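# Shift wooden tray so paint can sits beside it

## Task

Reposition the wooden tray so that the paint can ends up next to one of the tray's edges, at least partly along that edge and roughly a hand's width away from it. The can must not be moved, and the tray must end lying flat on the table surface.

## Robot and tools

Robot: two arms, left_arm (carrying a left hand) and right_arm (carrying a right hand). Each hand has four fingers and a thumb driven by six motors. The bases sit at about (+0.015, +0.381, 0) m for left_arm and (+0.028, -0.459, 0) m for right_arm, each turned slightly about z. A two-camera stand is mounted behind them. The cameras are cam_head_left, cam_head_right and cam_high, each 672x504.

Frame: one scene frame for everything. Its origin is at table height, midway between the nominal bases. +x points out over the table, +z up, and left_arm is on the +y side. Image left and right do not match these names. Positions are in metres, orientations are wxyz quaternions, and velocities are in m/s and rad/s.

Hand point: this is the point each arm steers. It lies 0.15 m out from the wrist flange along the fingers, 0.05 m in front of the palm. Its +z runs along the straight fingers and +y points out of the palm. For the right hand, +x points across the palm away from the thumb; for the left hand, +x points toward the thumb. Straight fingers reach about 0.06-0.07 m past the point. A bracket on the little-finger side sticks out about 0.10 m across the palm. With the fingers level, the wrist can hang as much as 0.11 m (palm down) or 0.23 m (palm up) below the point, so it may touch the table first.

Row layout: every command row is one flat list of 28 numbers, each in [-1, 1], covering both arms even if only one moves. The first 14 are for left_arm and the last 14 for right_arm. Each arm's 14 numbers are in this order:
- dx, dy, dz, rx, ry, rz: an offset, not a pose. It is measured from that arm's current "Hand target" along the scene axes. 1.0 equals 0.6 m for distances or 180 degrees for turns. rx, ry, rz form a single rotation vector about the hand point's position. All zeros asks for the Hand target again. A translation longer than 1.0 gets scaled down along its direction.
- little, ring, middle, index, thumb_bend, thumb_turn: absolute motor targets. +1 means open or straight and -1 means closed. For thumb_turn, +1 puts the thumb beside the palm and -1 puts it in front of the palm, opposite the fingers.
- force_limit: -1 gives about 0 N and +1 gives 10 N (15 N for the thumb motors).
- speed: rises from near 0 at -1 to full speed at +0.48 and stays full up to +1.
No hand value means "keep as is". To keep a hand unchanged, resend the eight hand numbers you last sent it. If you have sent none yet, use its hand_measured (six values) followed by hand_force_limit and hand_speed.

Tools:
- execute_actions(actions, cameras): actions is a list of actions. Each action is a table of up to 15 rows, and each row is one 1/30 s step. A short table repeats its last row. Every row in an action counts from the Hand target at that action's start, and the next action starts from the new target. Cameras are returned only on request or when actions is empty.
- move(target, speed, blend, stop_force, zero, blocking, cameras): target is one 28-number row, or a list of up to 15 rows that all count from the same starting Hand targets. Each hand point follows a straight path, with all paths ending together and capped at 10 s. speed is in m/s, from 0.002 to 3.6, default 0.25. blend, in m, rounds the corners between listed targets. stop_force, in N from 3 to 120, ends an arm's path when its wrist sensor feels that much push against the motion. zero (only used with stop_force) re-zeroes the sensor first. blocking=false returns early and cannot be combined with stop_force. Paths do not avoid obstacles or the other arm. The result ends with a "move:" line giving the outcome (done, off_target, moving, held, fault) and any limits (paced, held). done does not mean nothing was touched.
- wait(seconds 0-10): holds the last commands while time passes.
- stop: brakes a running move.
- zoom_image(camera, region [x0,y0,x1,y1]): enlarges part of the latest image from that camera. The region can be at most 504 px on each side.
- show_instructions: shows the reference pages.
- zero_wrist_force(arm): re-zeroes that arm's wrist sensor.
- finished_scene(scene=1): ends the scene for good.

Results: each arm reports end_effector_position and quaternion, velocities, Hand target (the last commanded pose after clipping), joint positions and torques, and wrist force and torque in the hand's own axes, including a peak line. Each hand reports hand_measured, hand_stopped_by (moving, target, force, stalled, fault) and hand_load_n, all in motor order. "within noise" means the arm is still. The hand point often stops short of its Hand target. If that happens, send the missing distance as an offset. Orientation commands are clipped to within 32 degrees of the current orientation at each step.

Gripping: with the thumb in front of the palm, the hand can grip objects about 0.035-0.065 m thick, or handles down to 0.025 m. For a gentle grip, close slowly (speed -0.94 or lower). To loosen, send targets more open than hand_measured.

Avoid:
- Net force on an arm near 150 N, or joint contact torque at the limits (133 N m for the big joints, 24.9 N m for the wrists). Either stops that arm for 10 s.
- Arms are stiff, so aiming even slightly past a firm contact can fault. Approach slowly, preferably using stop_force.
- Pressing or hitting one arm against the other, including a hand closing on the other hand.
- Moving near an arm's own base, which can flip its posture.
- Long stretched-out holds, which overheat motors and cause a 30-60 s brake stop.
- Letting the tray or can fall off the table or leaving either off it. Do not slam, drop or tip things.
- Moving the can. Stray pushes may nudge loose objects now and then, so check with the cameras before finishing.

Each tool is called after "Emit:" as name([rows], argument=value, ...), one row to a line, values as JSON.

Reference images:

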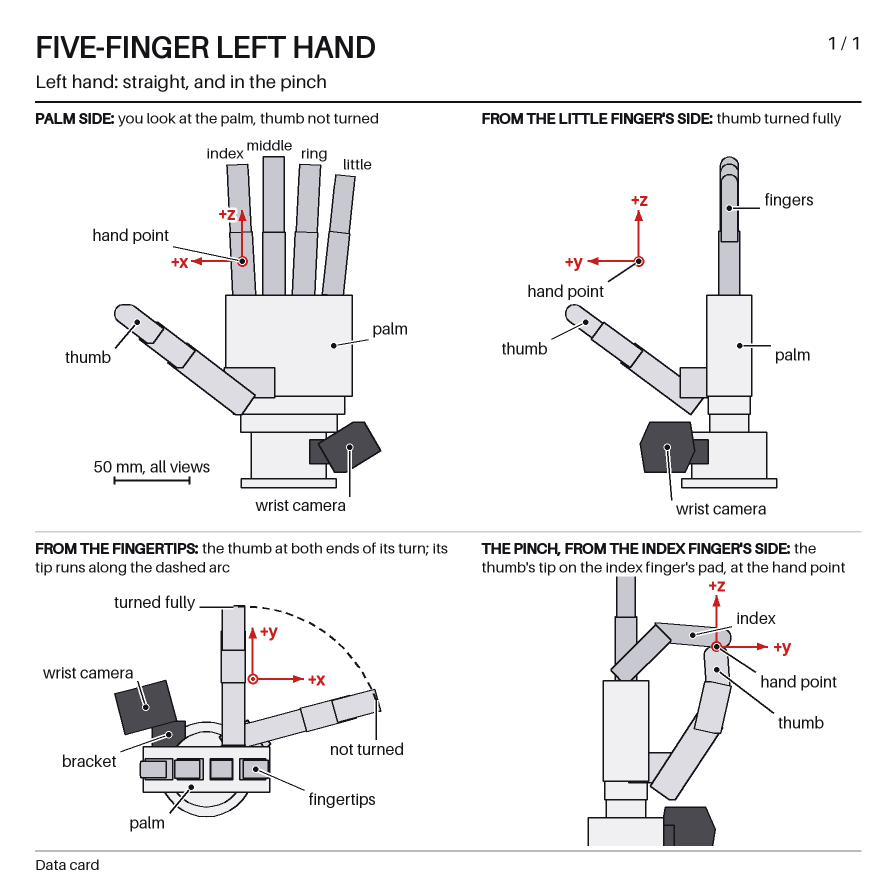

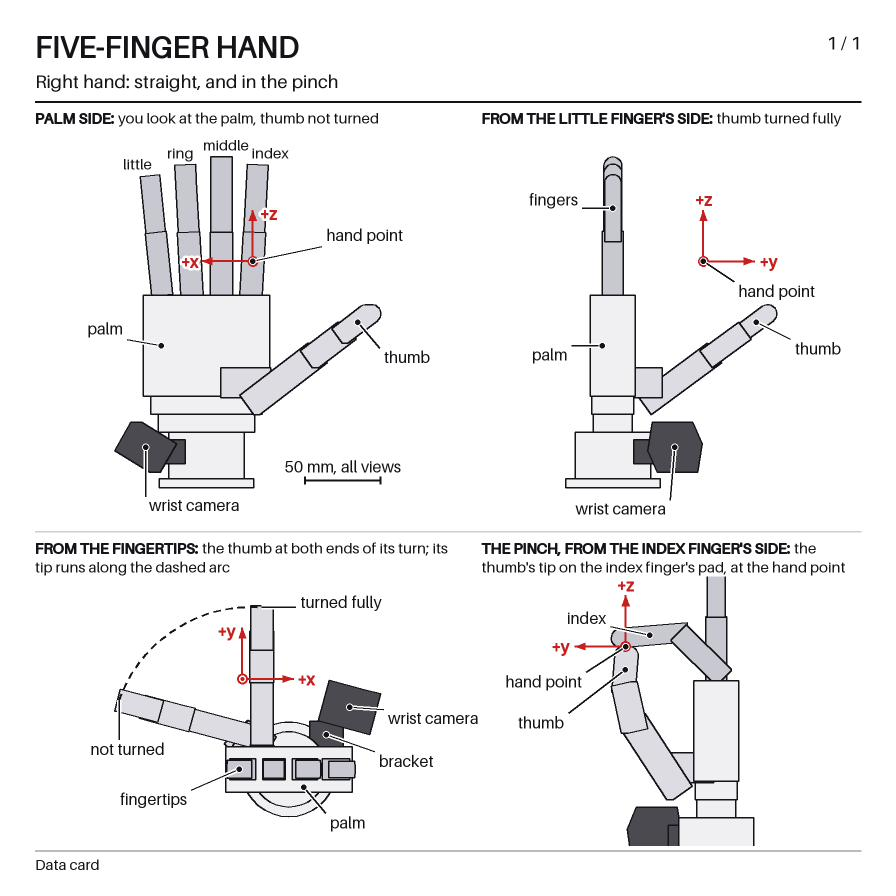

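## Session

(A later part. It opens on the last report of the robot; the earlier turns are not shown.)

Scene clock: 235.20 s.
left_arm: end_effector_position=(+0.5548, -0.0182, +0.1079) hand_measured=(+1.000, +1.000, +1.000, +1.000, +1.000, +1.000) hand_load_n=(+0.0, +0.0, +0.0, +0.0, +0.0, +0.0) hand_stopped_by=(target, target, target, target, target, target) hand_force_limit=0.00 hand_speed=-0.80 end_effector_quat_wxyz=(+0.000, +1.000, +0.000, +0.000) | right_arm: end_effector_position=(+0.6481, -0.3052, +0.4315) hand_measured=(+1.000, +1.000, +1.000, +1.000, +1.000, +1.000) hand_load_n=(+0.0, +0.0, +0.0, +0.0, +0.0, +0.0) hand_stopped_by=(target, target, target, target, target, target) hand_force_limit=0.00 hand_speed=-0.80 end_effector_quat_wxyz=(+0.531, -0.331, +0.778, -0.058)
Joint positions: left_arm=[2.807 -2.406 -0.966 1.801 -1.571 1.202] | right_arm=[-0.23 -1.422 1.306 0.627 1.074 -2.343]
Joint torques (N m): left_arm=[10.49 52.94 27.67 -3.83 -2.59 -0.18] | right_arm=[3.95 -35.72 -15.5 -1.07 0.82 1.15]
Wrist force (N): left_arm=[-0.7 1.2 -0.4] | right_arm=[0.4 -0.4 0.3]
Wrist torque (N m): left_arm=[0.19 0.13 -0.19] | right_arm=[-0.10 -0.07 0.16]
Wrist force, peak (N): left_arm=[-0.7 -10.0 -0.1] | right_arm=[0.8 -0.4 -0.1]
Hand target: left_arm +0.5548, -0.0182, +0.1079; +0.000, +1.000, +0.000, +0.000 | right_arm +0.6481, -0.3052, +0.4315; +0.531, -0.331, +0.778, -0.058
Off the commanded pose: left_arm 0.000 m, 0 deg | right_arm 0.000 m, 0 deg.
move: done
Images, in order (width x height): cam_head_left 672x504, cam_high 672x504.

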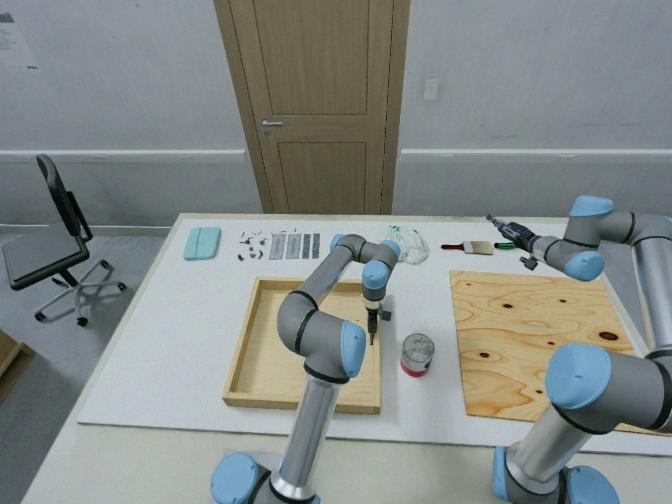

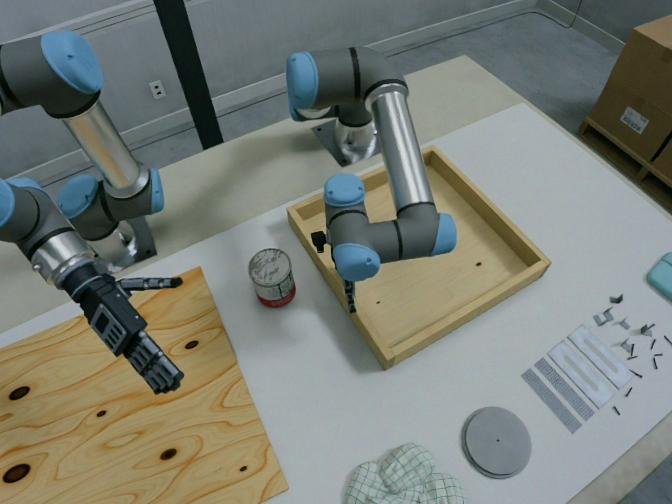

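Emit:
move([
  [0,0.04,0,0,0,0,1,1,1,1,1,1,0,-0.8, 0,0,0,0,0,0,1,1,1,1,1,1,0,-0.8],
  [0,0.04,0.2,0,0,0,1,1,1,1,1,1,0,-0.8, 0,0,0,0,0,0,1,1,1,1,1,1,0,-0.8],
  [0,0.6,0.35,0,0,0,1,1,1,1,1,1,0,-0.8, 0,0,0,0,0,0,1,1,1,1,1,1,0,-0.8],
], speed=[0.1,0.2,0.5], blend=[0.01,0.03,0], cameras=["all"])

Emit:
zoom_image(camera="cam_high", region=[220, 160, 460, 380])

Emit:
zoom_image(camera="cam_head_left", region=[330, 260, 480, 430])

Emit:
zoom_image(camera="cam_head_right", region=[330, 260, 480, 430])

Scene clock: 257.37 s.
left_arm: end_effector_position=(+0.5548, +0.3416, +0.3179) hand_measured=(+1.000, +1.000, +1.000, +1.000, +1.000, +1.000) hand_load_n=(+0.0, +0.0, +0.0, +0.0, +0.0, +0.0) hand_stopped_by=(target, target, target, target, target, target) hand_force_limit=0.00 hand_speed=-0.80 end_effector_quat_wxyz=(+0.000, +1.000, +0.001, +0.000) | right_arm: end_effector_position=(+0.6481, -0.3052, +0.4315) hand_measured=(+1.000, +1.000, +1.000, +1.000, +1.000, +1.000) hand_load_n=(+0.0, +0.0, +0.0, +0.0, +0.0, +0.0) hand_stopped_by=(target, target, target, target, target, target) hand_force_limit=0.00 hand_speed=-0.80 end_effector_quat_wxyz=(+0.531, -0.331, +0.778, -0.058)
Joint positions: left_arm=[3.481 -2.063 -1 1.492 -1.571 1.875] | right_arm=[-0.23 -1.422 1.306 0.627 1.074 -2.343]
Joint torques (N m): left_arm=[8.79 45.57 17.89 -2 -1.96 2.7] | right_arm=[5.37 -36.46 -15.69 -1.11 0.85 1.02]
Wrist force (N): left_arm=[-0.6 0.6 -0.3] | right_arm=[0.2 -0.2 -0.4]
Wrist torque (N m): left_arm=[0.08 0.14 -0.08] | right_arm=[-0.02 -0.02 0.15]
Wrist force, peak (N): left_arm=[-0.3 4.0 -0.6] | right_arm=[0.7 -0.5 -0.5]
Hand target: left_arm +0.5548, +0.3418, +0.3179; +0.000, +1.000, +0.000, +0.000 | right_arm +0.6481, -0.3052, +0.4315; +0.531, -0.331, +0.778, -0.058
Off the commanded pose: left_arm 0.000 m, 0 deg | right_arm 0.000 m, 0 deg.
move: done

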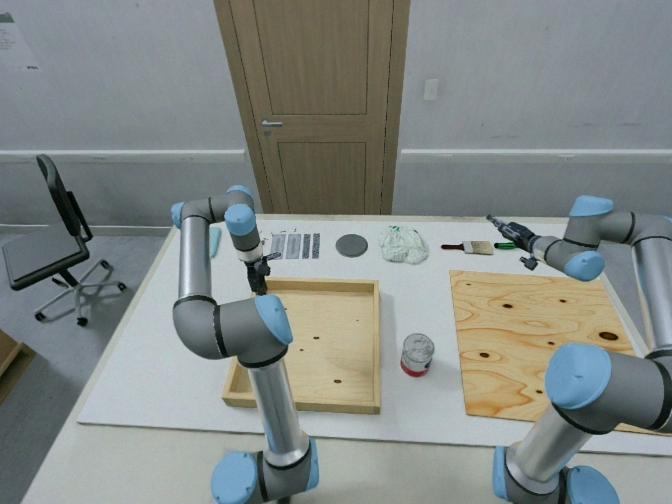

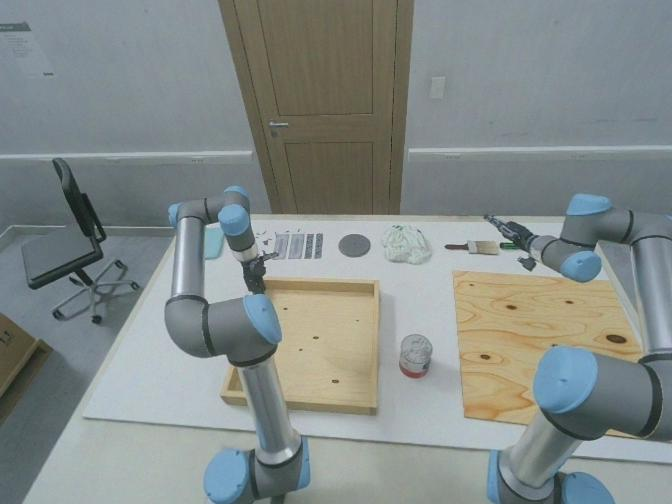

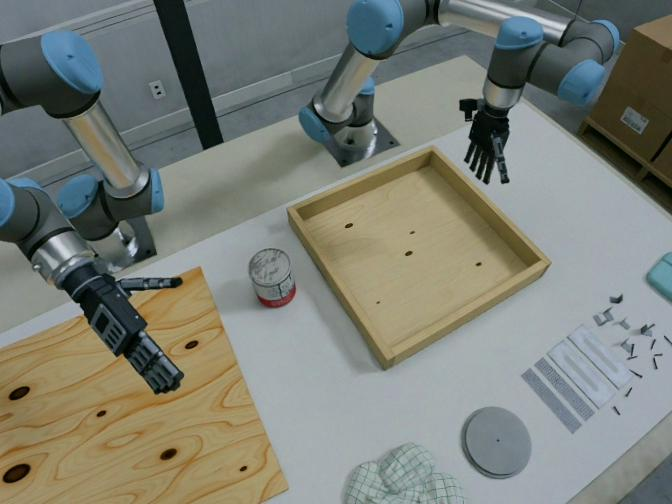

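Scaled by 2.100 from the camera's 672x504 image, which has a finer 960x720 frame.

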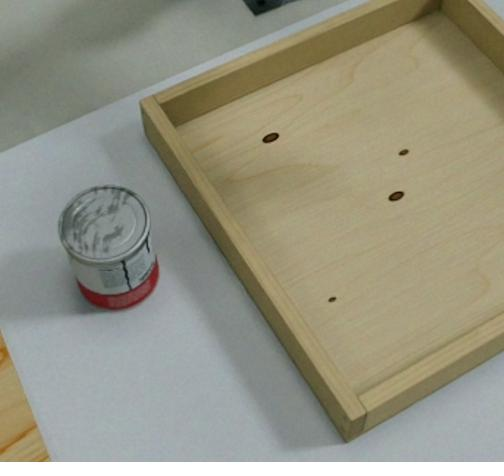

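Scaled by 2.965 from the camera's 672x504 image, which has a finer 960x720 frame.

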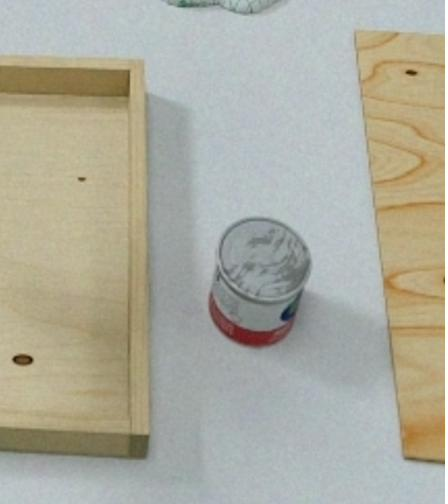

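Scaled by 2.965 from the camera's 672x504 image, which has a finer 960x720 frame.

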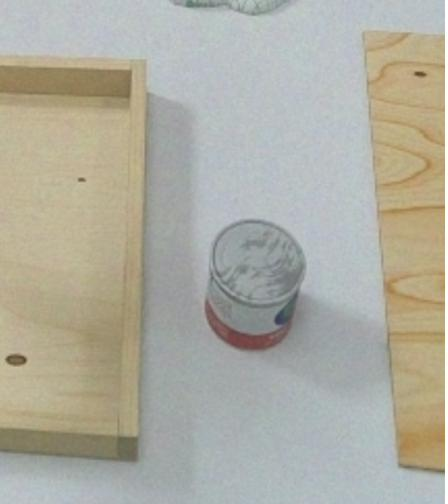

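Emit:
move([
  [-0.058,0.15,-0.05,0,0,-0.5,1,1,1,1,1,1,0,-0.8, 0,0,0,0,0,0,1,1,1,1,1,1,0,-0.8],
  [-0.116,0.297,-0.15,0,0,-0.999,1,1,1,1,1,1,0,-0.8, 0,0,0,0,0,0,1,1,1,1,1,1,0,-0.8],
  [-0.116,0.297,-0.35,0,0,-0.999,1,1,1,1,1,1,0,-0.8, 0,0,0,0,0,0,1,1,1,1,1,1,0,-0.8],
], speed=[0.7,0.7,0.2], blend=[0.03,0.02,0], cameras=["cam_high"])

Emit:
move(target=[0,0.15,0,0,0,0,1,1,1,1,1,1,0,-0.8, 0,0,0,0,0,0,1,1,1,1,1,1,0,-0.8], speed=0.05, stop_force=5, cameras=["cam_high", "cam_head_left"])

Emit:
zoom_image(camera="cam_head_left", region=[330, 260, 480, 430])

Scene clock: 281.20 s.
left_arm: end_effector_position=(+0.4852, +0.5200, +0.1080) hand_measured=(+1.000, +1.000, +1.000, +1.000, +1.000, +1.000) hand_load_n=(+0.0, +0.5, +0.0, +0.0, +0.0, +0.0) hand_stopped_by=(target, target, target, target, target, target) hand_force_limit=0.00 hand_speed=-0.80 end_effector_quat_wxyz=(+0.000, -0.002, +1.000, +0.000) | right_arm: end_effector_position=(+0.6481, -0.3052, +0.4315) hand_measured=(+1.000, +1.000, +1.000, +1.000, +1.000, +1.000) hand_load_n=(+0.0, +0.0, +0.0, +0.0, +0.0, +0.0) hand_stopped_by=(target, target, target, target, target, target) hand_force_limit=0.00 hand_speed=-0.80 end_effector_quat_wxyz=(+0.531, -0.331, +0.778, -0.058)
Joint positions: left_arm=[3.597 -2.148 -1.415 1.992 -1.57 5.13] | right_arm=[-0.23 -1.422 1.306 0.627 1.074 -2.343]
Joint torques (N m): left_arm=[-11.77 35.06 12.9 -0.67 -2.18 2.56] | right_arm=[5.19 -35.25 -16.02 -1.09 0.35 1]
Wrist force (N): left_arm=[-0.6 0.7 -0.2] | right_arm=[0.2 -0.5 0.1]
Wrist torque (N m): left_arm=[0.09 0.11 -0.11] | right_arm=[-0.11 -0.04 0.14]
Wrist force, peak (N): left_arm=[-0.3 1.1 1.8] | right_arm=[0.6 -0.7 -0.6]
Hand target: left_arm +0.4852, +0.5200, +0.1079; +0.000, -0.002, +1.000, +0.000 | right_arm +0.6481, -0.3052, +0.4315; +0.531, -0.331, +0.778, -0.058
Off the commanded pose: left_arm 0.000 m, 0 deg | right_arm 0.000 m, 0 deg.
move: done
Images, in order (width x height): cam_high 672x504.

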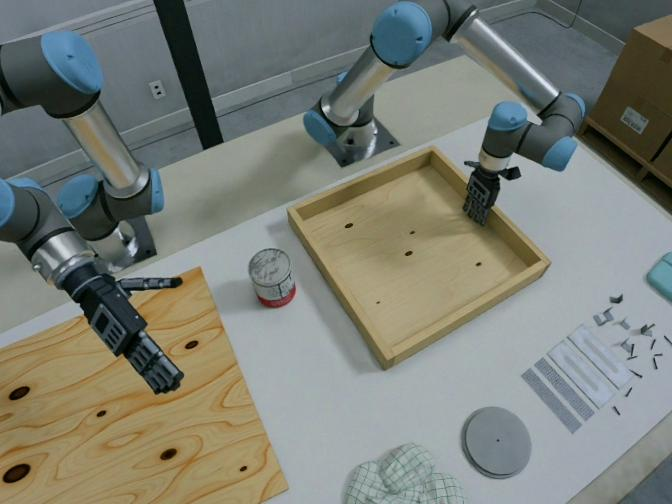

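Scene clock: 282.90 s.
left_arm: end_effector_position=(+0.4851, +0.5473, +0.1079) hand_measured=(+1.000, +1.000, +1.000, +1.000, +1.000, +1.000) hand_load_n=(+0.0, +0.0, +0.0, +0.0, +0.0, +0.0) hand_stopped_by=(target, target, target, target, target, target) hand_force_limit=0.00 hand_speed=-0.80 end_effector_quat_wxyz=(+0.000, -0.002, +1.000, +0.000) | right_arm: end_effector_position=(+0.6481, -0.3052, +0.4315) hand_measured=(+1.000, +1.000, +1.000, +1.000, +1.000, +1.000) hand_load_n=(+0.0, +0.0, +0.0, +0.0, +0.0, +0.0) hand_stopped_by=(target, target, target, target, target, target) hand_force_limit=0.00 hand_speed=-0.80 end_effector_quat_wxyz=(+0.531, -0.331, +0.778, -0.058)
Joint positions: left_arm=[3.647 -2.159 -1.397 1.985 -1.57 5.18] | right_arm=[-0.23 -1.422 1.306 0.627 1.074 -2.343]
Joint torques (N m): left_arm=[10.48 45.85 17.5 -3.05 2.57 2.81] | right_arm=[4.4 -36.32 -17.15 -1.03 0.39 0.55]
Wrist force (N): left_arm=[0.1 1.9 0.2] | right_arm=[0.6 -0.3 -0.3]
Wrist torque (N m): left_arm=[0.25 0.02 -0.09] | right_arm=[-0.06 -0.10 0.17]
Wrist force, peak (N): left_arm=[0.1 -9.0 -0.2] | right_arm=[0.6 -0.7 -0.4]
Hand target: left_arm +0.4851, +0.5473, +0.1079; +0.000, -0.002, +1.000, +0.000 (not the last commanded pose) | right_arm +0.6481, -0.3052, +0.4315; +0.531, -0.331, +0.778, -0.058
Off the commanded pose: left_arm 0.063 m, 0 deg | right_arm 0.000 m, 0 deg.
move: contact (left_arm)
Images, in order (width x height): cam_head_left 672x504, cam_high 672x504.

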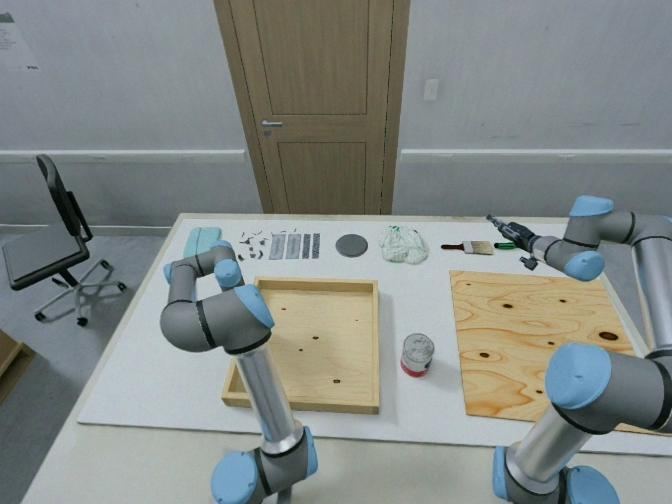

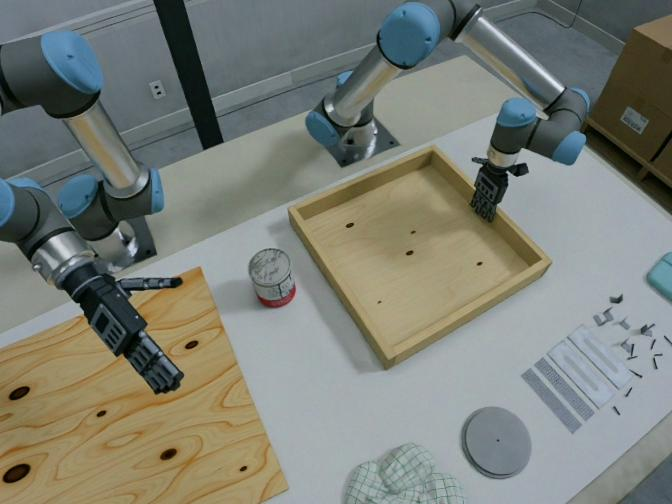

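Scaled by 2.965 from the camera's 672x504 image, which has a finer 960x720 frame.

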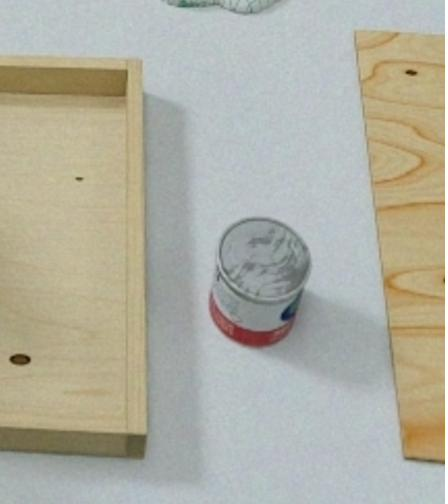

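Emit:
move(target=[0,0.025,0,0,0,0,1,1,1,1,1,1,0,-0.8, 0,0,0,0,0,0,1,1,1,1,1,1,0,-0.8], speed=0.05, stop_force=40, cameras=[])

Emit:
move([
  [0,-0.04,0,0,0,0,1,1,1,1,1,1,0,-0.8, 0,0,0,0,0,0,1,1,1,1,1,1,0,-0.8],
  [0,-0.04,0.3,0,0,0,1,1,1,1,1,1,0,-0.8, 0,0,0,0,0,0,1,1,1,1,1,1,0,-0.8],
], speed=[0.1,0.25], blend=[0.01,0], cameras=["cam_high", "cam_head_left"])

Emit:
zoom_image(camera="cam_head_left", region=[330, 260, 480, 430])

Scene clock: 292.83 s.
left_arm: end_effector_position=(+0.4851, +0.5623, +0.1079) hand_measured=(+1.000, +1.000, +1.000, +1.000, +1.000, +1.000) hand_load_n=(+0.0, +0.0, +0.0, +0.0, +0.0, +0.0) hand_stopped_by=(target, target, target, target, target, target) hand_force_limit=0.00 hand_speed=-0.80 end_effector_quat_wxyz=(+0.000, -0.002, +1.000, +0.000) | right_arm: end_effector_position=(+0.6481, -0.3052, +0.4315) hand_measured=(+1.000, +1.000, +1.000, +1.000, +1.000, +1.000) hand_load_n=(+0.0, +0.0, +0.0, +0.0, +0.0, +0.0) hand_stopped_by=(target, target, target, target, target, target) hand_force_limit=0.00 hand_speed=-0.80 end_effector_quat_wxyz=(+0.531, -0.331, +0.778, -0.058)
Joint positions: left_arm=[3.674 -2.166 -1.385 1.98 -1.57 5.207] | right_arm=[-0.23 -1.422 1.306 0.627 1.074 -2.343]
Joint torques (N m): left_arm=[-11.14 47.91 8.12 -0.74 -0.07 -2.41] | right_arm=[3.56 -35.38 -15.77 -1.13 0.08 0.63]
Wrist force (N): left_arm=[0.3 0.8 -1.2] | right_arm=[0.2 -0.4 0.0]
Wrist torque (N m): left_arm=[0.33 -0.05 -0.07] | right_arm=[-0.09 -0.04 0.15]
Wrist force, peak (N): left_arm=[0.8 -9.8 -1.6] | right_arm=[0.8 -0.4 -0.2]
Hand target: left_arm +0.4851, +0.5623, +0.1079; +0.000, -0.002, +1.000, +0.000 | right_arm +0.6481, -0.3052, +0.4315; +0.531, -0.331, +0.778, -0.058
Off the commanded pose: left_arm 0.000 m, 0 deg | right_arm 0.000 m, 0 deg.
move: done
No camera images: "cameras" was empty.

Scene clock: 294.30 s.
left_arm: end_effector_position=(+0.4851, +0.5383, +0.2878) hand_measured=(+1.000, +1.000, +1.000, +1.000, +1.000, +1.000) hand_load_n=(+0.0, +0.0, -0.5, +0.0, +0.0, +0.0) hand_stopped_by=(target, target, target, target, target, target) hand_force_limit=0.00 hand_speed=-0.80 end_effector_quat_wxyz=(+0.000, -0.002, +1.000, +0.000) end_effector_velocity=(+0.000, +0.000, +0.002) end_effector_angular_velocity=(+0.000, -0.001, +0.000) | right_arm: end_effector_position=(+0.6481, -0.3052, +0.4315) hand_measured=(+1.000, +1.000, +1.000, +1.000, +1.000, +1.000) hand_load_n=(+0.0, +0.0, +0.0, +0.0, +0.0, +0.0) hand_stopped_by=(target, target, target, target, target, target) hand_force_limit=0.00 hand_speed=-0.80 end_effector_quat_wxyz=(+0.531, -0.331, +0.778, -0.058)
Joint positions: left_arm=[3.631 -2.063 -1.077 1.568 -1.57 5.164] | right_arm=[-0.23 -1.422 1.306 0.627 1.074 -2.343]
Joint velocities: left_arm=[0 0.002 0.003 -0.005 0 0] | right_arm=[within noise]
Joint torques (N m): left_arm=[1.13 45.69 26.47 -3.83 -2.29 -2.77] | right_arm=[4.12 -35.96 -15.87 -1.15 0.28 0.6]
Wrist force (N): left_arm=[0.0 2.3 -0.6] | right_arm=[0.6 -0.2 0.0]
Wrist torque (N m): left_arm=[0.35 0.00 -0.18] | right_arm=[-0.05 -0.10 0.18]
Wrist force, peak (N): left_arm=[0.1 3.3 -0.1] | right_arm=[0.6 -0.3 -0.5]
Hand target: left_arm +0.4851, +0.5383, +0.2879; +0.000, -0.002, +1.000, +0.000 | right_arm +0.6481, -0.3052, +0.4315; +0.531, -0.331, +0.778, -0.058
Off the commanded pose: left_arm 0.000 m, 0 deg | right_arm 0.000 m, 0 deg.
move: done
Images, in order (width x height): cam_head_left 672x504, cam_high 672x504.

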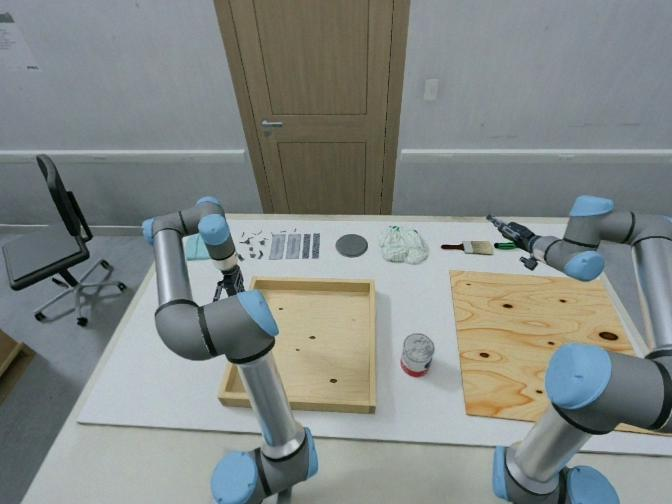

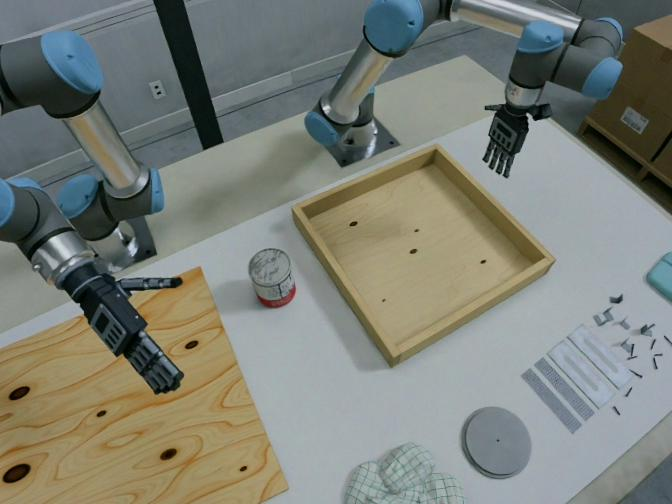

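Scaled by 2.965 from the camera's 672x504 image, which has a finer 960x720 frame.

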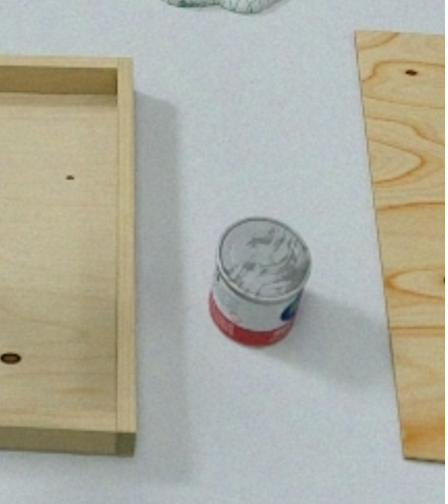

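Emit:
finished_scene()

The scene is finished: the task was done.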